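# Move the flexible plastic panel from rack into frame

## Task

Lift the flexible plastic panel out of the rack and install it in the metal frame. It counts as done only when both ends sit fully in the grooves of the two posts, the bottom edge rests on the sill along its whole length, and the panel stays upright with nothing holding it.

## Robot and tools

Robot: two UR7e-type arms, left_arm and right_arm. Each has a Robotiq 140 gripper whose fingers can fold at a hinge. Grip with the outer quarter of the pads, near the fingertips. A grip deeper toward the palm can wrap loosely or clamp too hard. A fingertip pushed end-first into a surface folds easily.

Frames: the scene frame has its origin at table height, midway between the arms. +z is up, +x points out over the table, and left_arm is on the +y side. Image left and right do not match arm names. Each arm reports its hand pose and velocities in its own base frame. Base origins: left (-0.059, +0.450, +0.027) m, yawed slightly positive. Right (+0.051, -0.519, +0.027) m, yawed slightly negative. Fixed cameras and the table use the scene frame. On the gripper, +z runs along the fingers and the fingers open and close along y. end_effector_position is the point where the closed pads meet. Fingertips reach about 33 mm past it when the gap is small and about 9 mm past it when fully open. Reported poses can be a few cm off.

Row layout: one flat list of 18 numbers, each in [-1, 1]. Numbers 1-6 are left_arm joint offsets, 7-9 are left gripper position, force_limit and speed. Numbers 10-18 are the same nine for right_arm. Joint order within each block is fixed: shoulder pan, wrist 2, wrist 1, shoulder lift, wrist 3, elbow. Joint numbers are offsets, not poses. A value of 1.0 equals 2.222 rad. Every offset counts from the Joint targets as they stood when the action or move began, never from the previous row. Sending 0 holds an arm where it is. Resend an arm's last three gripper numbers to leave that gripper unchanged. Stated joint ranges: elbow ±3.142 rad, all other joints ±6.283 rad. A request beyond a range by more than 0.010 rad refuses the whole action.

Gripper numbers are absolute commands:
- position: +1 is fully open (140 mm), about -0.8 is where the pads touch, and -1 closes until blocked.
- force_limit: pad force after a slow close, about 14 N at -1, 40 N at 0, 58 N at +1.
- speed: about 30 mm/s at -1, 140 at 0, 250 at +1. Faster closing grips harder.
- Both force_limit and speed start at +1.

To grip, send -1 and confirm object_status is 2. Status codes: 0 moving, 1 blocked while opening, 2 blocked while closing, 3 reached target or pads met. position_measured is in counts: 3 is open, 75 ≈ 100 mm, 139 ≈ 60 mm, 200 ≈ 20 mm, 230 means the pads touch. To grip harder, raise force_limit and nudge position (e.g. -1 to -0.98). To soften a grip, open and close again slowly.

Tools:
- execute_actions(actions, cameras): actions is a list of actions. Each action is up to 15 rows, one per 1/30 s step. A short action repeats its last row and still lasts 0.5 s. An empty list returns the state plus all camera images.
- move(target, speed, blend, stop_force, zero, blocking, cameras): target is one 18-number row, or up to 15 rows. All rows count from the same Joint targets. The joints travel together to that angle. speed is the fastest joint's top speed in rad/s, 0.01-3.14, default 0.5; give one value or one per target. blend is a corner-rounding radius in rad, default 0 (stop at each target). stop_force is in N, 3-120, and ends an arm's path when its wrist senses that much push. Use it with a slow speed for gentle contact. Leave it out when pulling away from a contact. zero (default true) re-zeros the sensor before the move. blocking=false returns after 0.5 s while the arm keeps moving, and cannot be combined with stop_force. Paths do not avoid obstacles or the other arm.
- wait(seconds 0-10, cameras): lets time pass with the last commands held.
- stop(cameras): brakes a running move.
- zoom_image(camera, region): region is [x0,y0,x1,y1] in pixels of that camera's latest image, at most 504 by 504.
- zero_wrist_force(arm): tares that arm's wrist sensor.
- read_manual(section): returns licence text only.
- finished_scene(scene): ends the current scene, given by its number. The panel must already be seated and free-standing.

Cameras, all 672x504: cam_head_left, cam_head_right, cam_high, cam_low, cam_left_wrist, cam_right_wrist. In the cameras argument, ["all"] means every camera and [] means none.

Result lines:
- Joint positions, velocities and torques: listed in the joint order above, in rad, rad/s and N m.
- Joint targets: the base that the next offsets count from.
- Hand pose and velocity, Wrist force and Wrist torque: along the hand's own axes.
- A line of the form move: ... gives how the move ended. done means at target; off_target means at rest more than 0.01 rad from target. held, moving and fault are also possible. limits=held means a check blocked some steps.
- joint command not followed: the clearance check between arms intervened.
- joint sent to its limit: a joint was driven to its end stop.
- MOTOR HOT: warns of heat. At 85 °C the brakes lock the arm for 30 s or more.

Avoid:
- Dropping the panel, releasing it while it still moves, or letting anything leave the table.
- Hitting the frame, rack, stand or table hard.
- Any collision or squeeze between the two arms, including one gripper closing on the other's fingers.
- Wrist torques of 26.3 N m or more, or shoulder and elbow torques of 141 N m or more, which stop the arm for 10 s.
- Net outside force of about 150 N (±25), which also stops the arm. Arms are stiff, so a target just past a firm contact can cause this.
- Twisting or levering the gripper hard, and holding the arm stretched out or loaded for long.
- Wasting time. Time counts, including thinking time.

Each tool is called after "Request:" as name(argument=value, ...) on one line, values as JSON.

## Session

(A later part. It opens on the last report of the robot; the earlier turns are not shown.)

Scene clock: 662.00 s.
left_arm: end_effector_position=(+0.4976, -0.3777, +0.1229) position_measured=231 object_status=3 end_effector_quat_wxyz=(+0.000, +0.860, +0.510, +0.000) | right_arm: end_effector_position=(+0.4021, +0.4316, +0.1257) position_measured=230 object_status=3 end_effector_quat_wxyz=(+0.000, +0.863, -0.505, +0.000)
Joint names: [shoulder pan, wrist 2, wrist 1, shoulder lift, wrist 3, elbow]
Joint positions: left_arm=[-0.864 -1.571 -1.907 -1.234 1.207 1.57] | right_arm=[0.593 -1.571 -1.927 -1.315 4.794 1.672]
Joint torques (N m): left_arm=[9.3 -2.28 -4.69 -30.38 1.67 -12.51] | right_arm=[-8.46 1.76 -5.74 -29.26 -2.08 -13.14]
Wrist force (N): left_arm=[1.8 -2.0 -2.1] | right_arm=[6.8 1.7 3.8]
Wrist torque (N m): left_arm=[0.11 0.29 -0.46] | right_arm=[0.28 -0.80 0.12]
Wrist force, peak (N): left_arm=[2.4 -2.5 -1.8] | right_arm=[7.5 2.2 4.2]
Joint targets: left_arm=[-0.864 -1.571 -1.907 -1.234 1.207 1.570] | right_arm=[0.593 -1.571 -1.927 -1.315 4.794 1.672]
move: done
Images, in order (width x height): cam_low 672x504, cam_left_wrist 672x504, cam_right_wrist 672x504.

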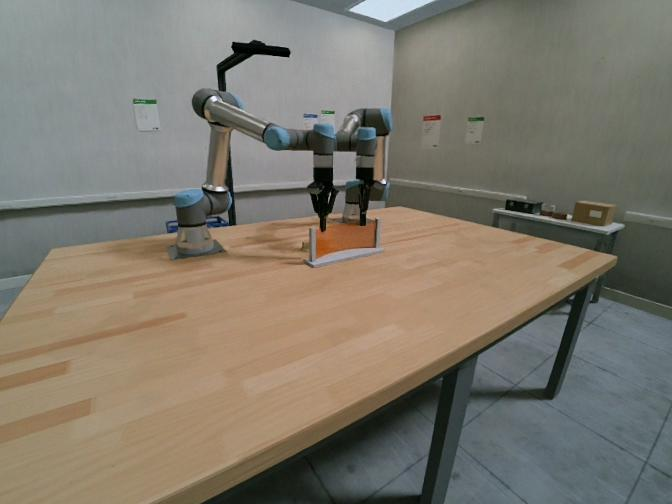

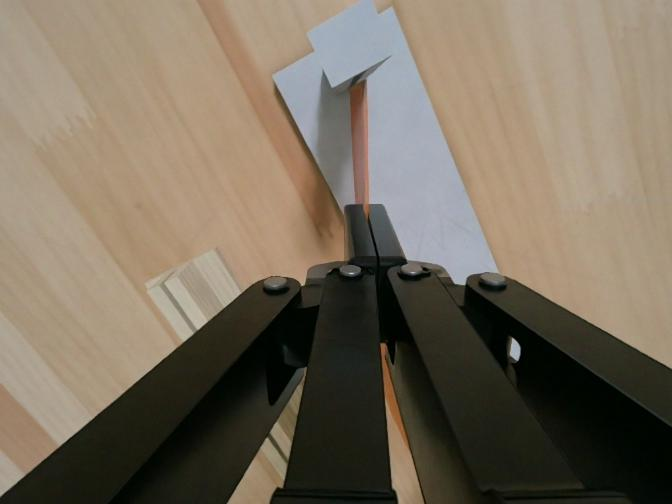

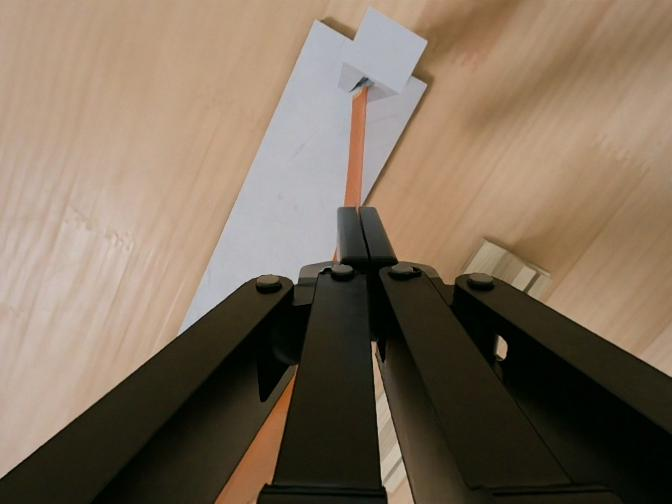

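Request:
move(target=[[0, 0, -0.0086359, 0.0028578, 0, 0.0057781, -1, 0, -1, 0, 0, -0.0089266, 0.0030549, 0, 0.0058717, -1, 0, -1]], speed=0.015, stop_force=4, cameras=["cam_left_wrist", "cam_right_wrist", "cam_low"])

Request:
zoom_image(camera="cam_low", region=[290, 200, 400, 280])

Scene clock: 670.47 s.
left_arm: end_effector_position=(+0.4976, -0.3778, +0.1222) position_measured=231 object_status=3 end_effector_quat_wxyz=(+0.000, +0.860, +0.510, +0.000) | right_arm: end_effector_position=(+0.4021, +0.4316, +0.1249) position_measured=230 object_status=3 end_effector_quat_wxyz=(+0.000, +0.863, -0.505, +0.000)
Joint names: [shoulder pan, wrist 2, wrist 1, shoulder lift, wrist 3, elbow]
Joint positions: left_arm=[-0.864 -1.571 -1.909 -1.233 1.207 1.572] | right_arm=[0.593 -1.571 -1.929 -1.315 4.794 1.673]
Joint torques (N m): left_arm=[7.86 -2.27 -1.91 -51.71 1.58 -34.9] | right_arm=[-5.68 1.69 -2.03 -39.94 -2.11 -37.04]
Wrist force (N): left_arm=[2.8 -2.0 -5.7] | right_arm=[8.2 2.2 0.1]
Wrist torque (N m): left_arm=[0.12 0.26 -0.45] | right_arm=[0.27 -0.81 0.11]
Wrist force, peak (N): left_arm=[3.1 -2.1 -8.2] | right_arm=[8.5 2.4 -1.8]
Joint targets: left_arm=[-0.864 -1.571 -1.909 -1.233 1.207 1.572] | right_arm=[0.593 -1.571 -1.929 -1.315 4.794 1.673]
move: contact (left_arm, right_arm); left_arm: the wrist 1 is farthest, 0.017 rad from its target; right_arm: the wrist 1 is farthest, 0.017 rad from its target
Images, in order (width x height): cam_low 672x504, cam_left_wrist 672x504, cam_right_wrist 672x504.

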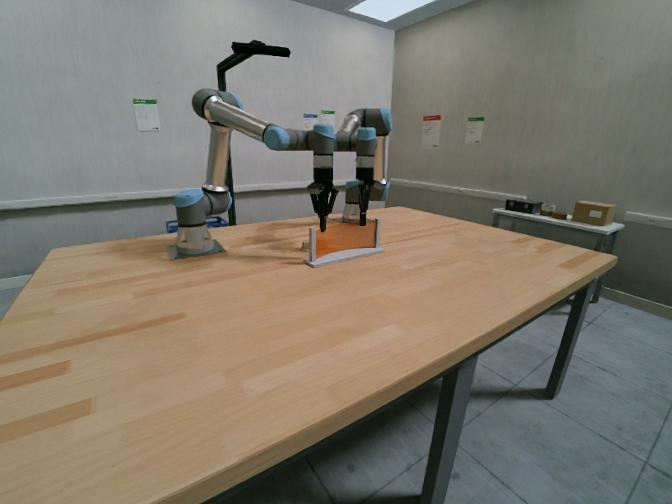

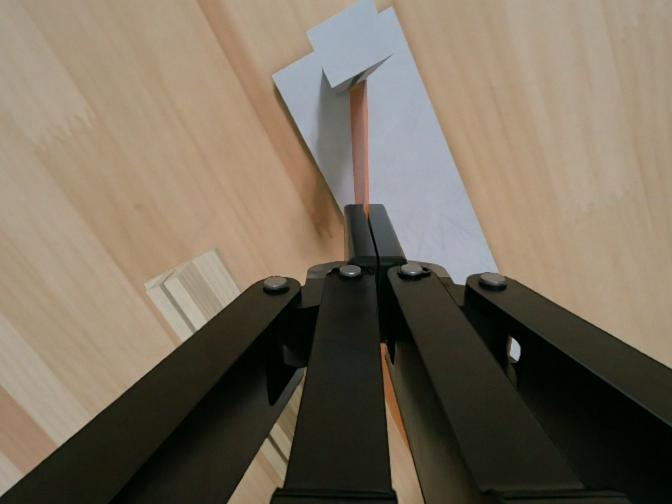

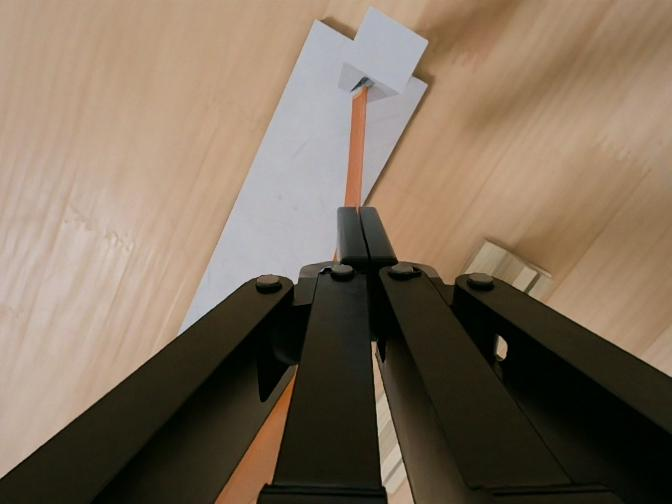

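Scaled by 4.582 from the camera's 672x504 image, which has a finer 960x720 frame.

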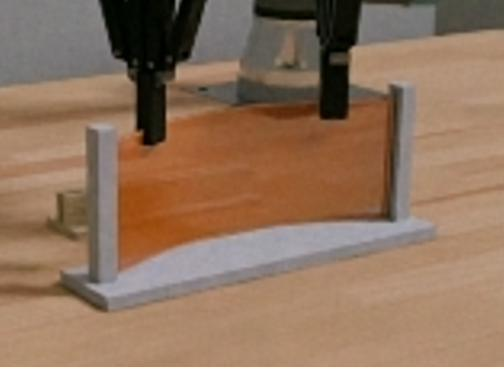

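Request:
move(target=[[0.002839, 0, 0.002068, 0.002253, -0.028664, -0.004322, -1, 0, -1, -0.002517, 0, 0.001709, 0.001636, 0.028986, -0.003345, -1, 0, -1]], speed=0.06, stop_force=10, cameras=["cam_left_wrist", "cam_right_wrist"])

Request:
zoom_image(camera="cam_left_wrist", region=[300, 40, 420, 130])

Request:
zoom_image(camera="cam_right_wrist", region=[300, 40, 420, 130])

Scene clock: 709.87 s.
left_arm: end_effector_position=(+0.5017, -0.3766, +0.1232) position_measured=231 object_status=3 end_effector_quat_wxyz=(+0.000, +0.842, +0.540, +0.000) | right_arm: end_effector_position=(+0.4062, +0.4305, +0.1259) position_measured=230 object_status=3 end_effector_quat_wxyz=(+0.000, +0.845, -0.535, +0.000)
Joint names: [shoulder pan, wrist 2, wrist 1, shoulder lift, wrist 3, elbow]
Joint positions: left_arm=[-0.858 -1.571 -1.904 -1.228 1.143 1.562] | right_arm=[0.588 -1.571 -1.926 -1.311 4.859 1.666]
Joint torques (N m): left_arm=[9.68 -0.94 -1.97 -29.91 -1.16 -36.71] | right_arm=[-8.66 1.68 -2.03 -28.98 1.63 -39.35]
Wrist force (N): left_arm=[0.6 -1.4 -1.4] | right_arm=[6.2 1.3 4.4]
Wrist torque (N m): left_arm=[0.05 0.35 -0.41] | right_arm=[0.33 -0.85 -0.08]
Wrist force, peak (N): left_arm=[3.0 -2.3 -6.3] | right_arm=[8.6 2.2 0.0]
Joint targets: left_arm=[-0.858 -1.571 -1.904 -1.228 1.143 1.562] | right_arm=[0.588 -1.571 -1.926 -1.311 4.859 1.666]
move: done
Images, in order (width x height): cam_left_wrist 672x504, cam_right_wrist 672x504.

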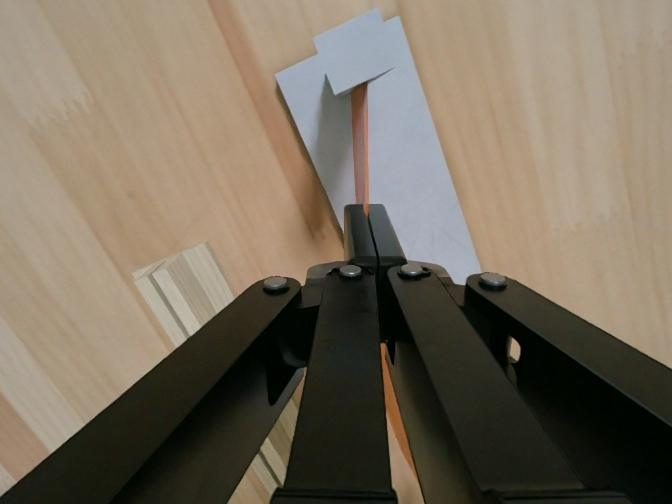

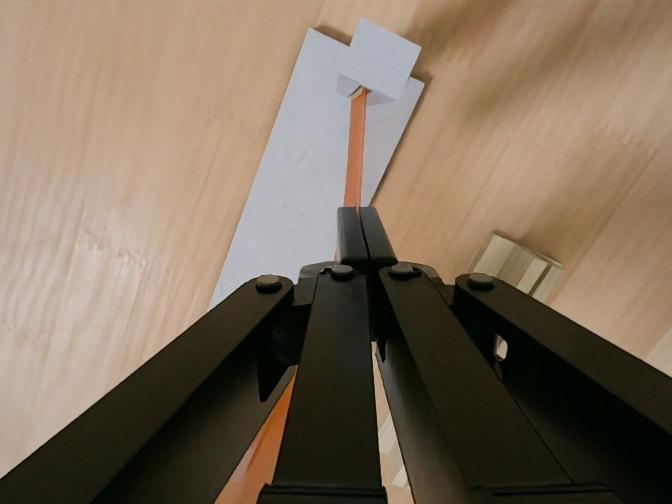

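Scaled by 4.200 from the camera's 672x504 image, which has a finer 960x720 frame.

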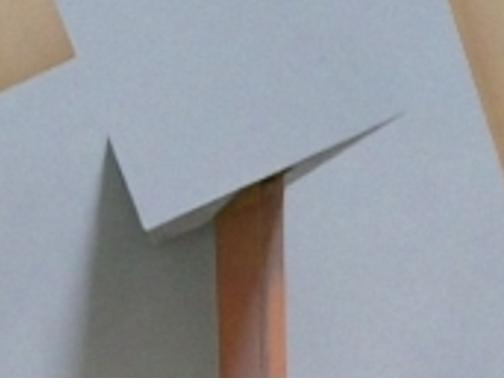

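Scaled by 4.200 from the camera's 672x504 image, which has a finer 960x720 frame.

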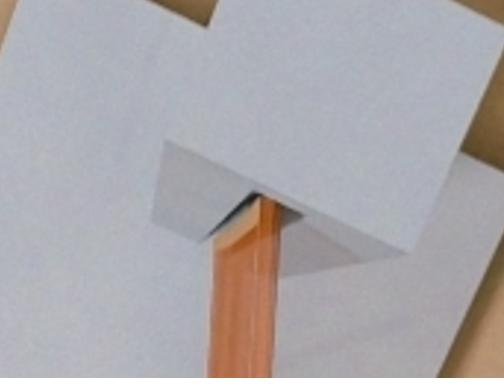

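Request:
move(target=[[0.003086, 0, 0.001125, 0.003318, -0.028417, -0.004609, -1, 0, -1, -0.002473, 0, 0.000717, 0.002394, 0.02903, -0.003111, -1, 0, -1], [0.005741, 0, 0.002306, 0.006303, -0.057265, -0.008777, -1, 0, -1, -0.004722, 0, 0.001463, 0.004833, 0.058285, -0.006296, -1, 0, -1]], speed=0.06, blend=[0.02, 0], stop_force=10, cameras=["cam_left_wrist", "cam_right_wrist"])

Request:
zoom_image(camera="cam_left_wrist", region=[300, 40, 420, 130])

Request:
zoom_image(camera="cam_right_wrist", region=[300, 40, 420, 130])

Scene clock: 738.53 s.
left_arm: end_effector_position=(+0.5107, -0.3749, +0.1232) position_measured=231 object_status=3 end_effector_quat_wxyz=(+0.000, +0.802, +0.597, +0.000) | right_arm: end_effector_position=(+0.4147, +0.4288, +0.1259) position_measured=230 object_status=3 end_effector_quat_wxyz=(+0.000, +0.805, -0.593, +0.000)
Joint names: [shoulder pan, wrist 2, wrist 1, shoulder lift, wrist 3, elbow]
Joint positions: left_arm=[-0.845 -1.571 -1.899 -1.214 1.016 1.542] | right_arm=[0.577 -1.571 -1.922 -1.3 4.988 1.652]
Joint torques (N m): left_arm=[10.74 0.01 -1.43 -30.94 -1.35 -36.69] | right_arm=[-9.33 1.66 -1.45 -29.49 1.7 -38.94]
Wrist force (N): left_arm=[-2.1 -0.7 -1.5] | right_arm=[4.0 0.6 4.2]
Wrist torque (N m): left_arm=[0.06 0.35 -0.36] | right_arm=[0.44 -0.94 -0.13]
Wrist force, peak (N): left_arm=[-2.2 -0.8 -1.7] | right_arm=[6.2 1.4 4.3]
Joint targets: left_arm=[-0.845 -1.571 -1.899 -1.214 1.016 1.542] | right_arm=[0.577 -1.571 -1.922 -1.300 4.988 1.652]
move: done
Images, in order (width x height): cam_left_wrist 672x504, cam_right_wrist 672x504.

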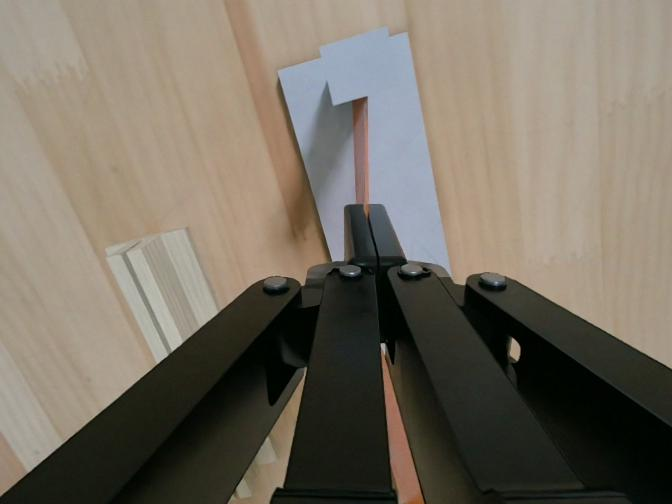

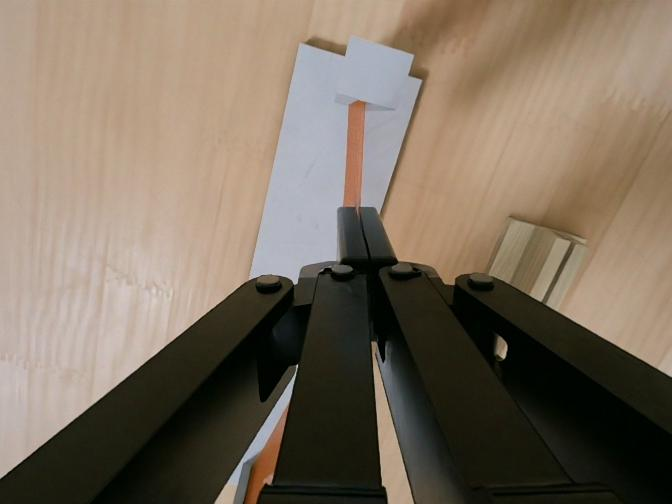

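Scaled by 4.200 from the camera's 672x504 image, which has a finer 960x720 frame.

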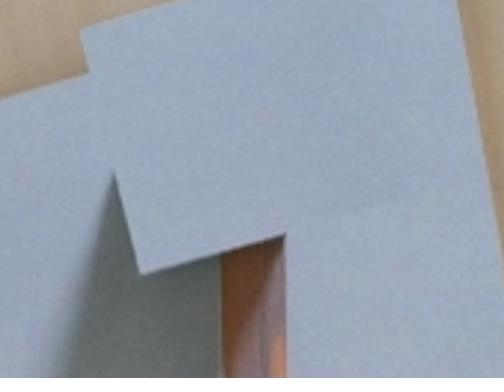

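Scaled by 4.200 from the camera's 672x504 image, which has a finer 960x720 frame.

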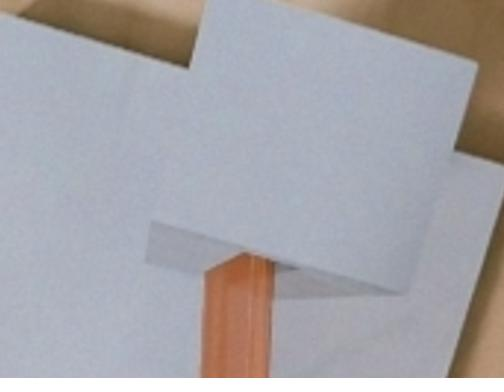

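Request:
move(target=[[0.001939, 0, 0.000872, 0.002169, -0.029564, -0.003041, -1, 0, -1, -0.001649, 0, 0.000549, 0.001769, 0.029855, -0.002318, -1, 0, -1], [0.004248, 0, 0.002135, 0.005266, -0.058758, -0.007401, -1, 0, -1, -0.003507, 0, 0.001379, 0.004397, 0.059499, -0.005776, -1, 0, -1]], speed=0.06, blend=[0.02, 0], stop_force=8, cameras=["cam_left_wrist", "cam_right_wrist"])

Request:
zoom_image(camera="cam_left_wrist", region=[300, 50, 420, 140])

Request:
zoom_image(camera="cam_right_wrist", region=[300, 50, 420, 140])

Scene clock: 773.70 s.
left_arm: end_effector_position=(+0.5178, -0.3740, +0.1232) position_measured=231 object_status=3 end_effector_quat_wxyz=(+0.000, +0.758, +0.652, +0.000) | right_arm: end_effector_position=(+0.4218, +0.4280, +0.1259) position_measured=230 object_status=3 end_effector_quat_wxyz=(+0.000, +0.762, -0.648, +0.000)
Joint names: [shoulder pan, wrist 2, wrist 1, shoulder lift, wrist 3, elbow]
Joint positions: left_arm=[-0.836 -1.571 -1.894 -1.202 0.885 1.526] | right_arm=[0.569 -1.571 -1.919 -1.29 5.12 1.639]
Joint torques (N m): left_arm=[13.16 0.01 -1.05 -30.53 -1.44 -35.43] | right_arm=[-10.26 1.56 -1.14 -30.23 1.73 -38.18]
Wrist force (N): left_arm=[-4.2 -0.8 -1.7] | right_arm=[2.3 0.3 3.9]
Wrist torque (N m): left_arm=[-0.04 0.36 -0.26] | right_arm=[0.46 -1.08 -0.20]
Wrist force, peak (N): left_arm=[-4.4 -0.7 -1.7] | right_arm=[4.3 0.4 4.1]
Joint targets: left_arm=[-0.836 -1.571 -1.894 -1.202 0.885 1.526] | right_arm=[0.569 -1.571 -1.919 -1.290 5.120 1.639]
move: done
Images, in order (width x height): cam_left_wrist 672x504, cam_right_wrist 672x504.

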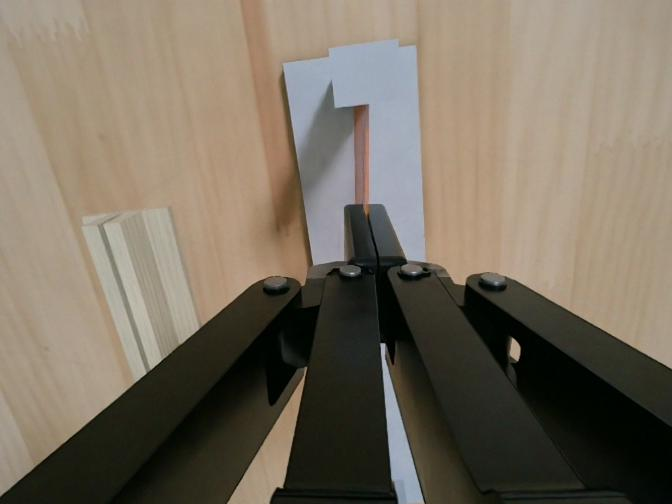

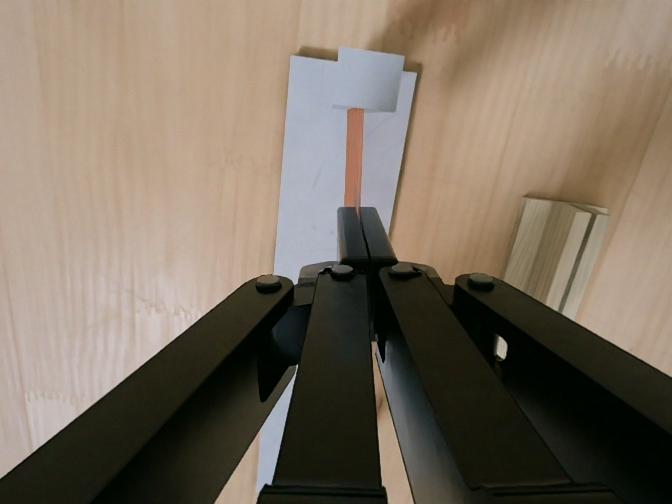

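Scaled by 4.200 from the camera's 672x504 image, which has a finer 960x720 frame.

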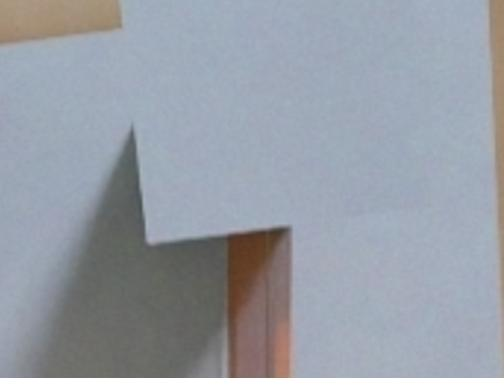

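Scaled by 4.200 from the camera's 672x504 image, which has a finer 960x720 frame.

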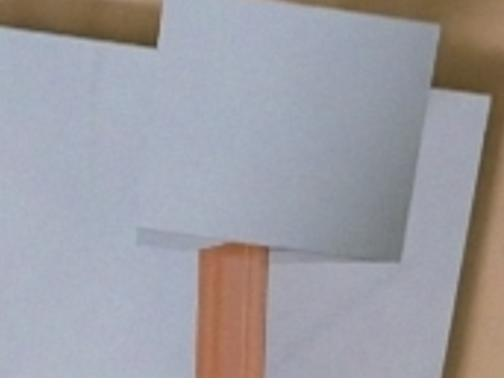

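Request:
move(target=[[0.001674, 0, 0.001005, 0.002424, -0.025329, -0.003429, -1, 0, -1, -0.001315, 0, 0.00067, 0.002084, 0.025688, -0.002755, -1, 0, -1]], speed=0.05, stop_force=8, cameras=["cam_left_wrist", "cam_right_wrist"])

Request:
zoom_image(camera="cam_left_wrist", region=[300, 50, 420, 140])

Request:
zoom_image(camera="cam_right_wrist", region=[300, 50, 420, 140])

Scene clock: 787.43 s.
left_arm: end_effector_position=(+0.5208, -0.3739, +0.1232) position_measured=231 object_status=3 end_effector_quat_wxyz=(+0.000, +0.738, +0.674, +0.000) | right_arm: end_effector_position=(+0.4248, +0.4279, +0.1259) position_measured=230 object_status=3 end_effector_quat_wxyz=(+0.000, +0.742, -0.670, +0.000)
Joint names: [shoulder pan, wrist 2, wrist 1, shoulder lift, wrist 3, elbow]
Joint positions: left_arm=[-0.832 -1.571 -1.892 -1.197 0.829 1.518] | right_arm=[0.566 -1.571 -1.918 -1.286 5.178 1.633]
Joint torques (N m): left_arm=[12.94 -0.08 -0.79 -31.39 -1.49 -35.54] | right_arm=[-10.33 1.1 -1.01 -30.37 1.74 -37.6]
Wrist force (N): left_arm=[-4.6 -0.5 -1.1] | right_arm=[1.6 0.3 4.1]
Wrist torque (N m): left_arm=[0.04 0.27 -0.21] | right_arm=[0.45 -1.10 -0.24]
Wrist force, peak (N): left_arm=[-5.1 -0.7 -1.2] | right_arm=[2.5 0.2 4.4]
Joint targets: left_arm=[-0.832 -1.571 -1.892 -1.197 0.829 1.518] | right_arm=[0.566 -1.571 -1.918 -1.286 5.178 1.633]
move: done
Images, in order (width x height): cam_left_wrist 672x504, cam_right_wrist 672x504.

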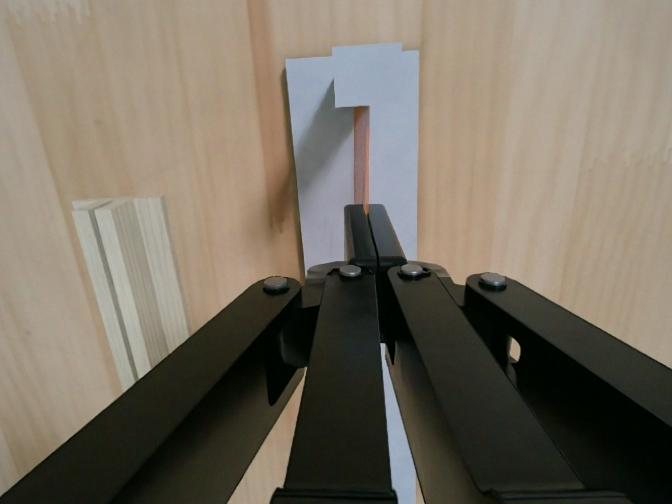

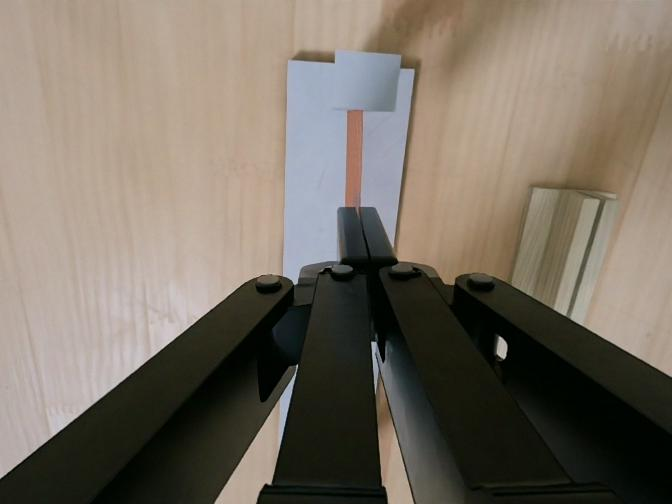

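Scaled by 4.200 from the camera's 672x504 image, which has a finer 960x720 frame.

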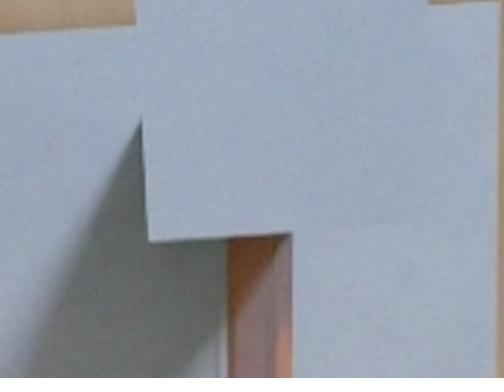

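Scaled by 4.200 from the camera's 672x504 image, which has a finer 960x720 frame.

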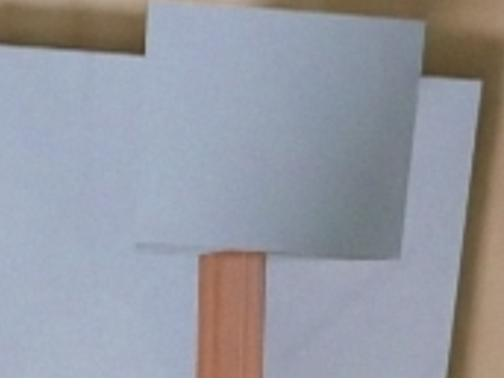

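Request:
move(target=[[0.001681, 0, 0.001129, 0.002688, -0.025321, -0.003817, -1, 0, -1, -0.001273, 0, 0.000767, 0.002349, 0.02573, -0.003116, -1, 0, -1]], speed=0.05, stop_force=8, cameras=["cam_left_wrist", "cam_right_wrist"])

Request:
zoom_image(camera="cam_left_wrist", region=[300, 50, 420, 140])

Request:
zoom_image(camera="cam_right_wrist", region=[300, 50, 420, 140])

Scene clock: 799.47 s.
left_arm: end_effector_position=(+0.5240, -0.3739, +0.1232) position_measured=231 object_status=3 end_effector_quat_wxyz=(+0.000, +0.718, +0.696, +0.000) | right_arm: end_effector_position=(+0.4280, +0.4279, +0.1259) position_measured=230 object_status=3 end_effector_quat_wxyz=(+0.000, +0.722, -0.692, +0.000)
Joint names: [shoulder pan, wrist 2, wrist 1, shoulder lift, wrist 3, elbow]
Joint positions: left_arm=[-0.828 -1.571 -1.89 -1.191 0.773 1.51] | right_arm=[0.563 -1.571 -1.916 -1.281 5.235 1.626]
Joint torques (N m): left_arm=[12.95 -0.08 -0.82 -32.64 -1.61 -36.07] | right_arm=[-10.67 0.83 -0.92 -30.42 1.8 -38.22]
Wrist force (N): left_arm=[-5.4 -0.7 -1.5] | right_arm=[1.2 0.5 4.0]
Wrist torque (N m): left_arm=[0.05 0.39 -0.16] | right_arm=[0.45 -1.10 -0.27]
Wrist force, peak (N): left_arm=[-5.5 -1.0 -1.6] | right_arm=[1.9 0.4 4.3]
Joint targets: left_arm=[-0.828 -1.571 -1.890 -1.191 0.773 1.510] | right_arm=[0.563 -1.571 -1.916 -1.281 5.235 1.626]
move: done
Images, in order (width x height): cam_left_wrist 672x504, cam_right_wrist 672x504.

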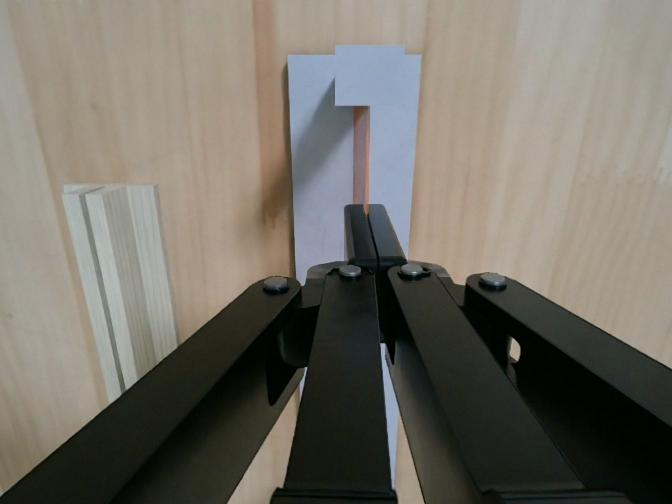

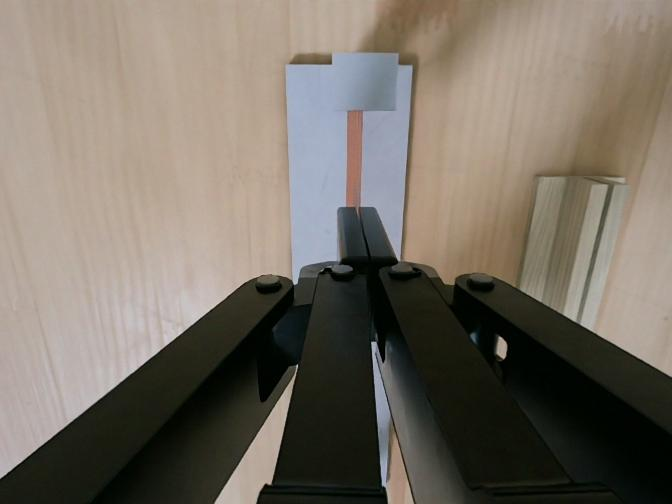

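Scaled by 4.200 from the camera's 672x504 image, which has a finer 960x720 frame.

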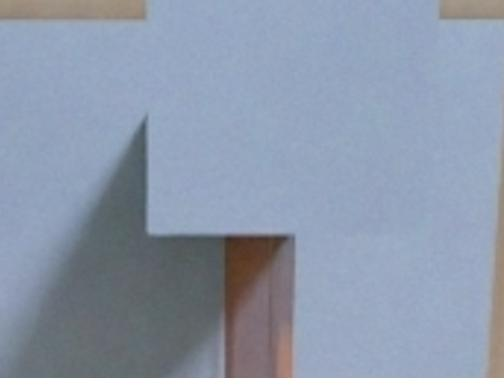

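Scaled by 4.200 from the camera's 672x504 image, which has a finer 960x720 frame.

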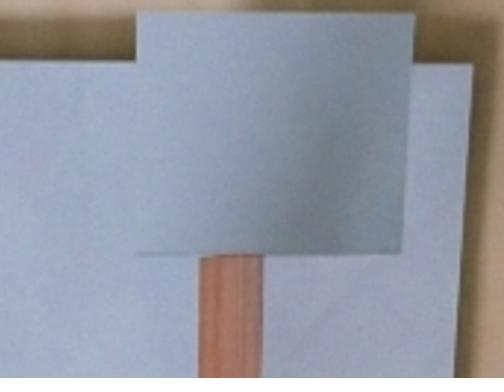

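Request:
move(target=[[0, 0, -0.003203, 0.000998, 0, 0.002205, -1, 0, -1, 0, 0, -0.003304, 0.001077, 0, 0.002227, -1, 0, -1]], speed=0.01, stop_force=5, cameras=["cam_left_wrist", "cam_right_wrist", "cam_low"])

Request:
zoom_image(camera="cam_low", region=[290, 200, 400, 280])

Scene clock: 805.00 s.
left_arm: end_effector_position=(+0.5240, -0.3739, +0.1221) position_measured=231 object_status=3 end_effector_quat_wxyz=(+0.000, +0.718, +0.696, +0.000) | right_arm: end_effector_position=(+0.4280, +0.4279, +0.1248) position_measured=230 object_status=3 end_effector_quat_wxyz=(+0.000, +0.722, -0.692, +0.000)
Joint names: [shoulder pan, wrist 2, wrist 1, shoulder lift, wrist 3, elbow]
Joint positions: left_arm=[-0.828 -1.571 -1.893 -1.19 0.773 1.512] | right_arm=[0.563 -1.571 -1.919 -1.28 5.235 1.628]
Joint torques (N m): left_arm=[12.06 -0.15 -0.74 -52.17 -1.53 -32.55] | right_arm=[-10.42 0.51 -0.88 -40.52 1.75 -35.45]
Wrist force (N): left_arm=[-4.7 -1.0 -6.1] | right_arm=[2.3 0.3 -1.1]
Wrist torque (N m): left_arm=[-0.03 0.37 -0.16] | right_arm=[0.41 -1.14 -0.28]
Wrist force, peak (N): left_arm=[-5.1 -0.8 -8.0] | right_arm=[1.7 0.4 4.3]
Joint targets: left_arm=[-0.828 -1.571 -1.893 -1.190 0.773 1.512] | right_arm=[0.563 -1.571 -1.919 -1.280 5.235 1.628]
move: contact (left_arm, right_arm)
Images, in order (width x height): cam_low 672x504, cam_left_wrist 672x504, cam_right_wrist 672x504.

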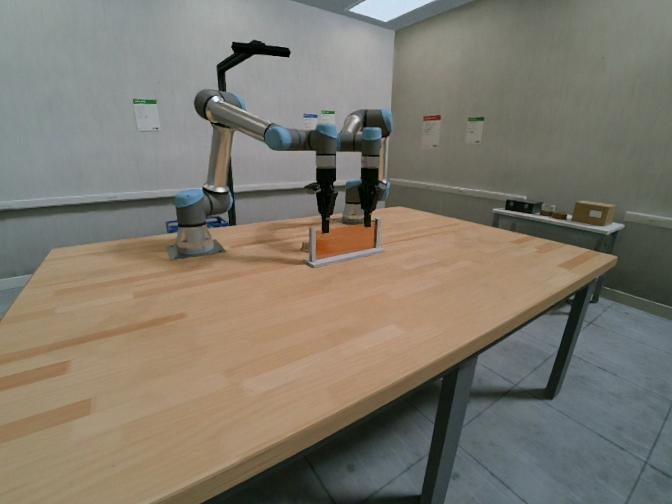

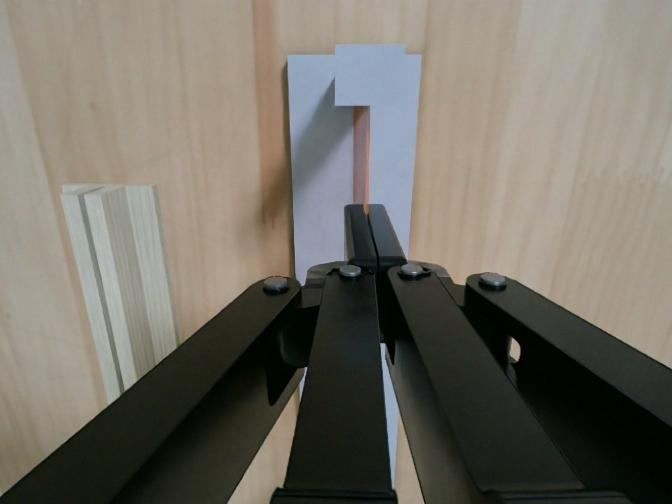

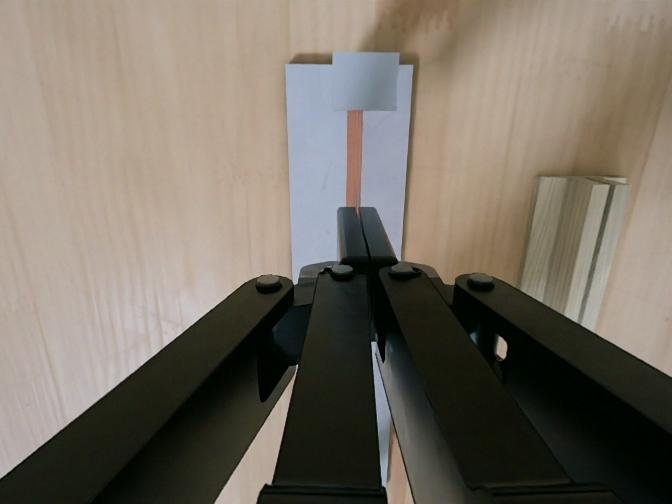

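Scaled by 4.582 from the camera's 672x504 image, which has a finer 960x720 frame.

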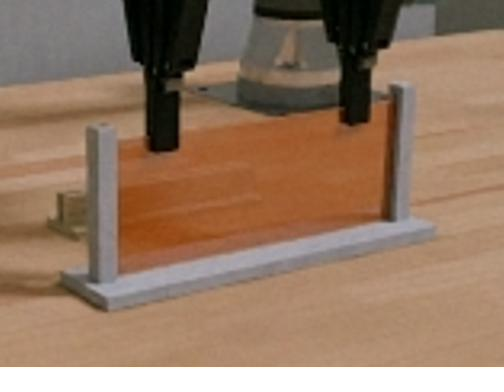

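Request:
zoom_image(camera="cam_low", region=[300, 235, 350, 272])

Request:
zoom_image(camera="cam_low", region=[345, 225, 395, 262])

Scaled by 10.080 from the camera's 672x504 image, which has a finer 960x720 frame.

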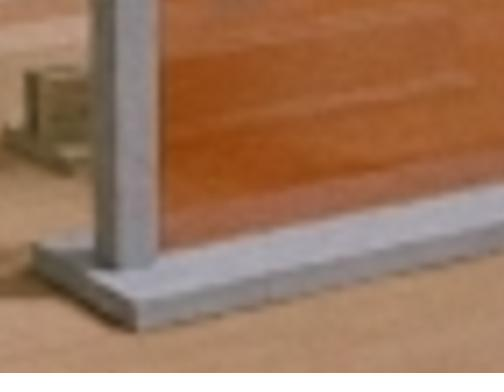

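Scaled by 10.080 from the camera's 672x504 image, which has a finer 960x720 frame.

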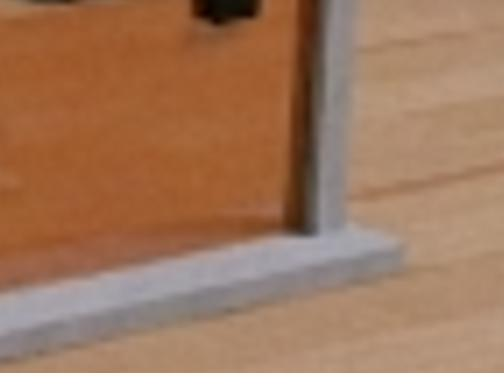

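Request:
move(target=[[0, 0, 0, 0, 0, 0, -0.5, 0, -1, 0, 0, 0, 0, 0, 0, -0.5, 0, -1]], cameras=["cam_left_wrist", "cam_right_wrist"])

Request:
zoom_image(camera="cam_left_wrist", region=[300, 50, 420, 140])

Request:
zoom_image(camera="cam_right_wrist", region=[300, 50, 420, 140])

Scene clock: 813.00 s.
left_arm: end_effector_position=(+0.5240, -0.3739, +0.1221) position_measured=192 object_status=0 end_effector_quat_wxyz=(+0.000, +0.718, +0.696, +0.000) | right_arm: end_effector_position=(+0.4280, +0.4279, +0.1248) position_measured=192 object_status=0 end_effector_quat_wxyz=(+0.000, +0.722, -0.692, +0.000)
Joint names: [shoulder pan, wrist 2, wrist 1, shoulder lift, wrist 3, elbow]
Joint positions: left_arm=[-0.828 -1.571 -1.893 -1.19 0.773 1.512] | right_arm=[0.563 -1.571 -1.919 -1.28 5.235 1.628]
Joint torques (N m): left_arm=[4.68 -0.12 -2.31 -52.89 -1.46 -32.58] | right_arm=[-5.14 0.41 -2.39 -40.51 1.61 -35.05]
Wrist force (N): left_arm=[-1.4 -0.5 -1.7] | right_arm=[4.2 0.9 3.4]
Wrist torque (N m): left_arm=[0.00 0.28 -0.19] | right_arm=[0.47 -1.02 -0.30]
Wrist force, peak (N): left_arm=[-4.5 -0.9 -6.9] | right_arm=[4.6 0.7 3.5]
Joint targets: left_arm=[-0.828 -1.571 -1.893 -1.190 0.773 1.512] | right_arm=[0.563 -1.571 -1.919 -1.280 5.235 1.628]
move: done
Images, in order (width x height): cam_left_wrist 672x504, cam_right_wrist 672x504.

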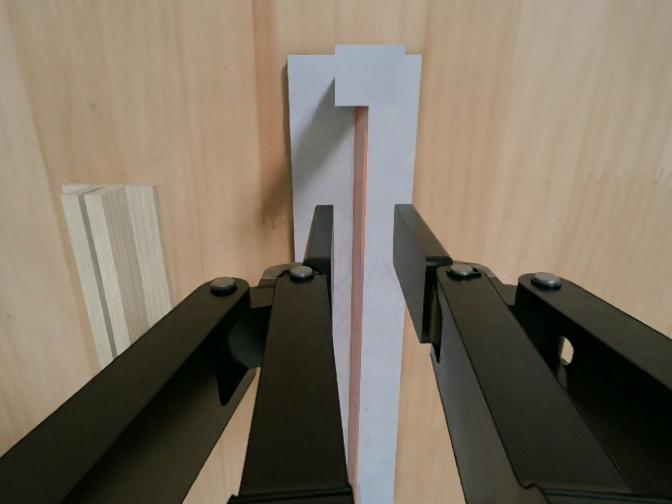

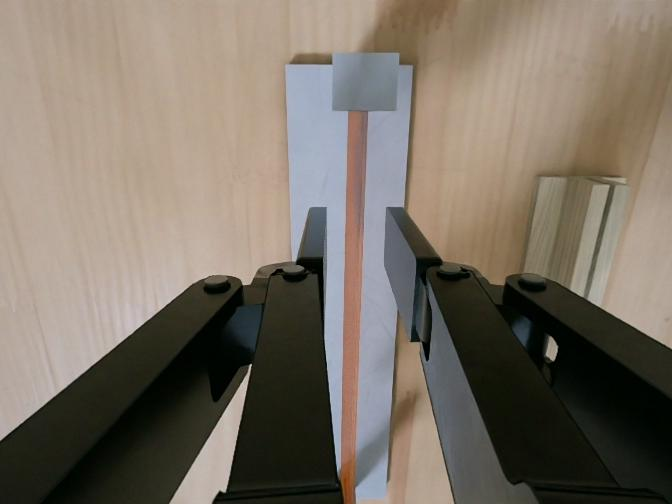

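Scaled by 4.200 from the camera's 672x504 image, which has a finer 960x720 frame.

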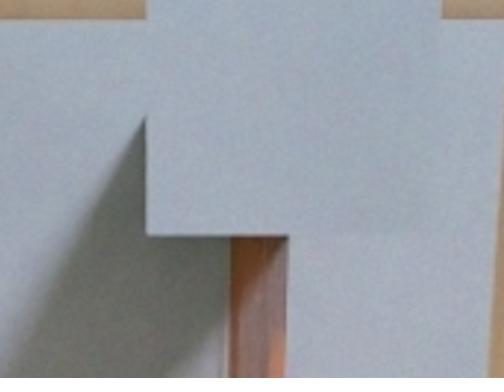

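Scaled by 4.200 from the camera's 672x504 image, which has a finer 960x720 frame.

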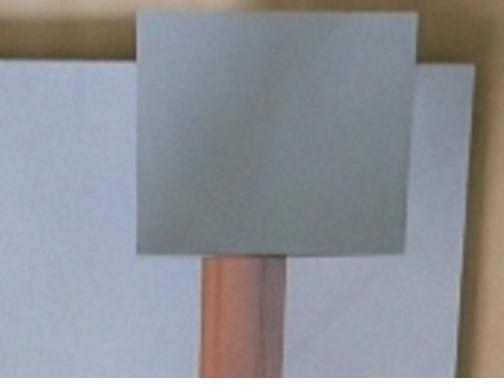

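Request:
move(target=[[0, 0, 0.032493, -0.009046, 0, -0.023402, -0.5, 0, -1, 0, 0, 0.033078, -0.009721, 0, -0.023357, -0.5, 0, -1], [0, 0, 0.109361, -0.021422, 0, -0.087984, -0.5, 0, -1, 0, 0, 0.111116, -0.023582, 0, -0.087534, -0.5, 0, -1]], speed=[0.1, 0.3], blend=[0.02, 0], cameras=["cam_left_wrist", "cam_right_wrist", "cam_low", "cam_head_left", "cam_high"])

Request:
zoom_image(camera="cam_low", region=[290, 200, 400, 280])

Scene clock: 828.07 s.
left_arm: end_effector_position=(+0.5240, -0.3739, +0.2222) position_measured=192 object_status=3 end_effector_quat_wxyz=(+0.000, +0.718, +0.696, +0.000) end_effector_velocity=(+0.000, +0.001, +0.001) end_effector_angular_velocity=(+0.001, +0.001, +0.001) | right_arm: end_effector_position=(+0.4280, +0.4279, +0.2246) position_measured=192 object_status=3 end_effector_quat_wxyz=(+0.000, +0.722, -0.692, +0.000)
Joint names: [shoulder pan, wrist 2, wrist 1, shoulder lift, wrist 3, elbow]
Joint positions: left_arm=[-0.828 -1.571 -1.65 -1.238 0.773 1.317] | right_arm=[0.563 -1.571 -1.673 -1.332 5.235 1.434]
Joint velocities: left_arm=[0.001 0 0.005 0 0 -0.003] | right_arm=[within noise]
Joint torques (N m): left_arm=[-2.4 0.14 -1.28 -54.96 -0.85 -35.64] | right_arm=[8.25 0.25 -1.77 -41.39 1.46 -39.49]
Wrist force (N): left_arm=[-1.7 -0.7 -2.2] | right_arm=[4.2 0.6 3.4]
Wrist torque (N m): left_arm=[0.00 0.31 -0.23] | right_arm=[0.39 -1.03 -0.30]
Wrist force, peak (N): left_arm=[-1.5 -0.7 -3.0] | right_arm=[4.3 1.0 4.2]
Joint targets: left_arm=[-0.828 -1.571 -1.650 -1.238 0.773 1.316] | right_arm=[0.563 -1.571 -1.672 -1.332 5.235 1.433]
move: done
Images, in order (width x height): cam_head_left 672x504, cam_high 672x504, cam_low 672x504, cam_left_wrist 672x504, cam_right_wrist 672x504.

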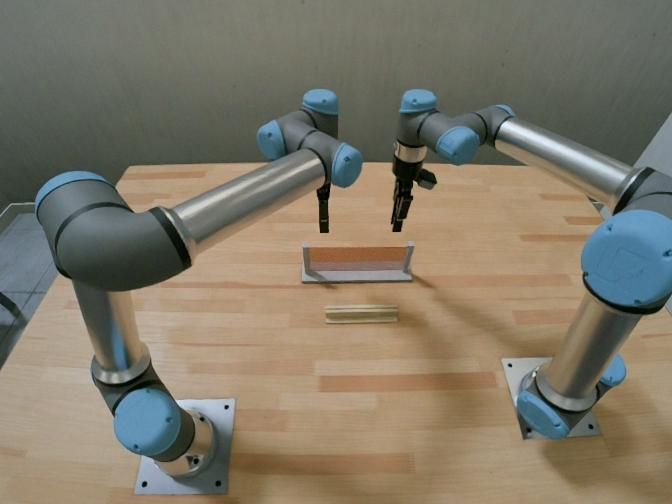

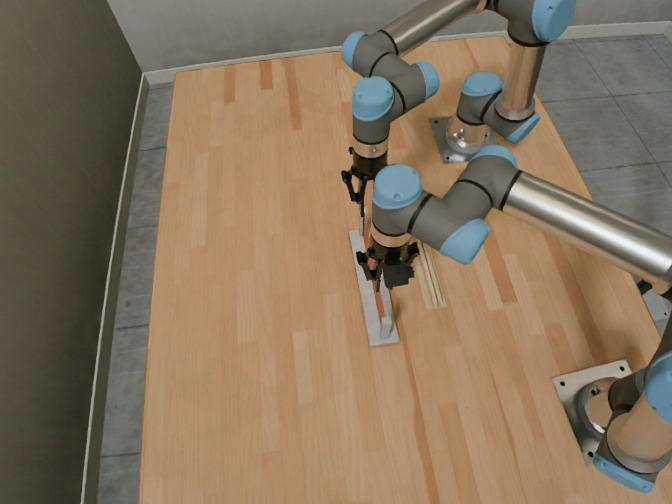

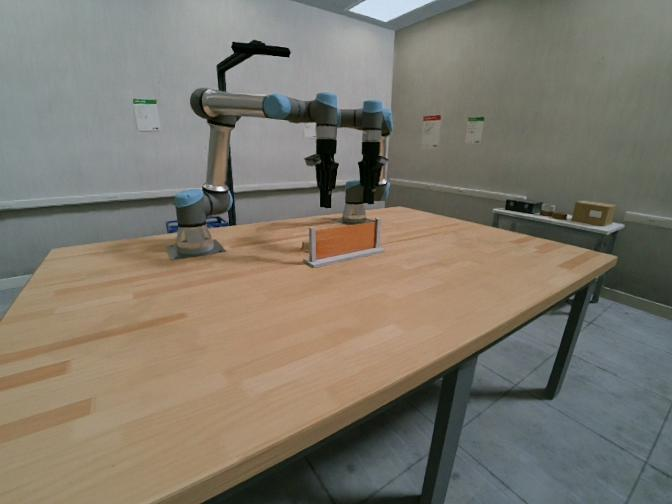

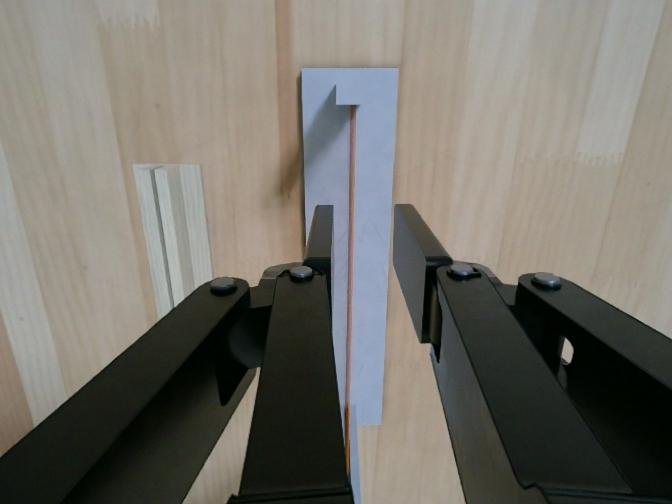

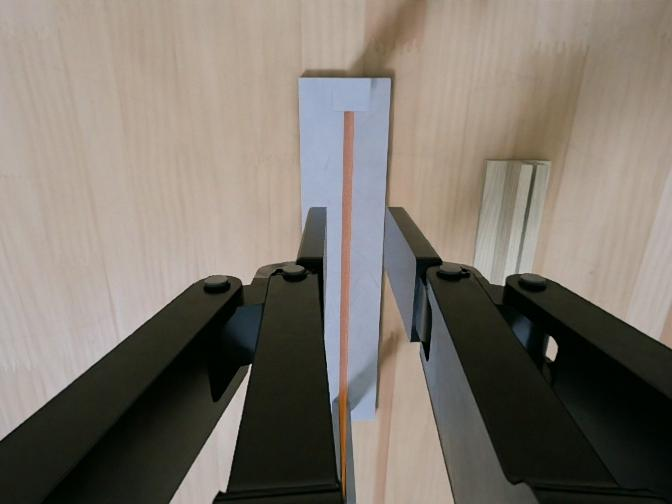

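Scaled by 4.582 from the camera's 672x504 image, which has a finer 960x720 frame.

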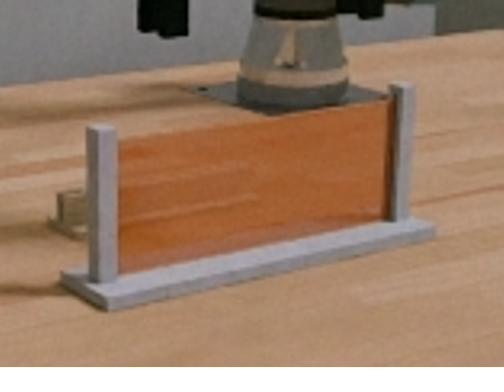

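Request:
zoom_image(camera="cam_low", region=[295, 225, 355, 270])

Request:
zoom_image(camera="cam_low", region=[340, 212, 400, 257])

Scaled by 8.400 from the camera's 672x504 image, which has a finer 960x720 frame.

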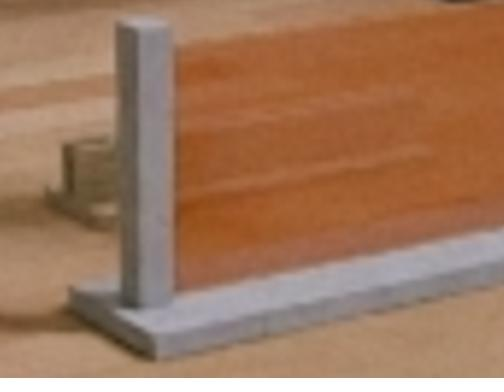

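Scaled by 8.400 from the camera's 672x504 image, which has a finer 960x720 frame.

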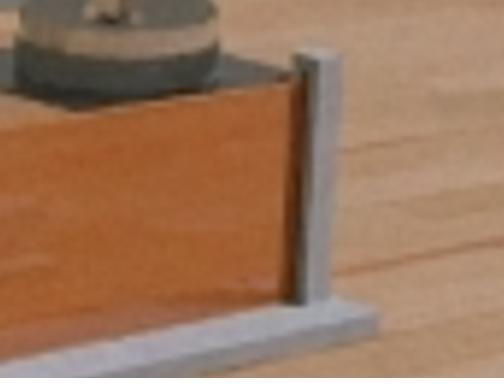

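Request:
finished_scene(scene=1)

The scene is finished: the task was done.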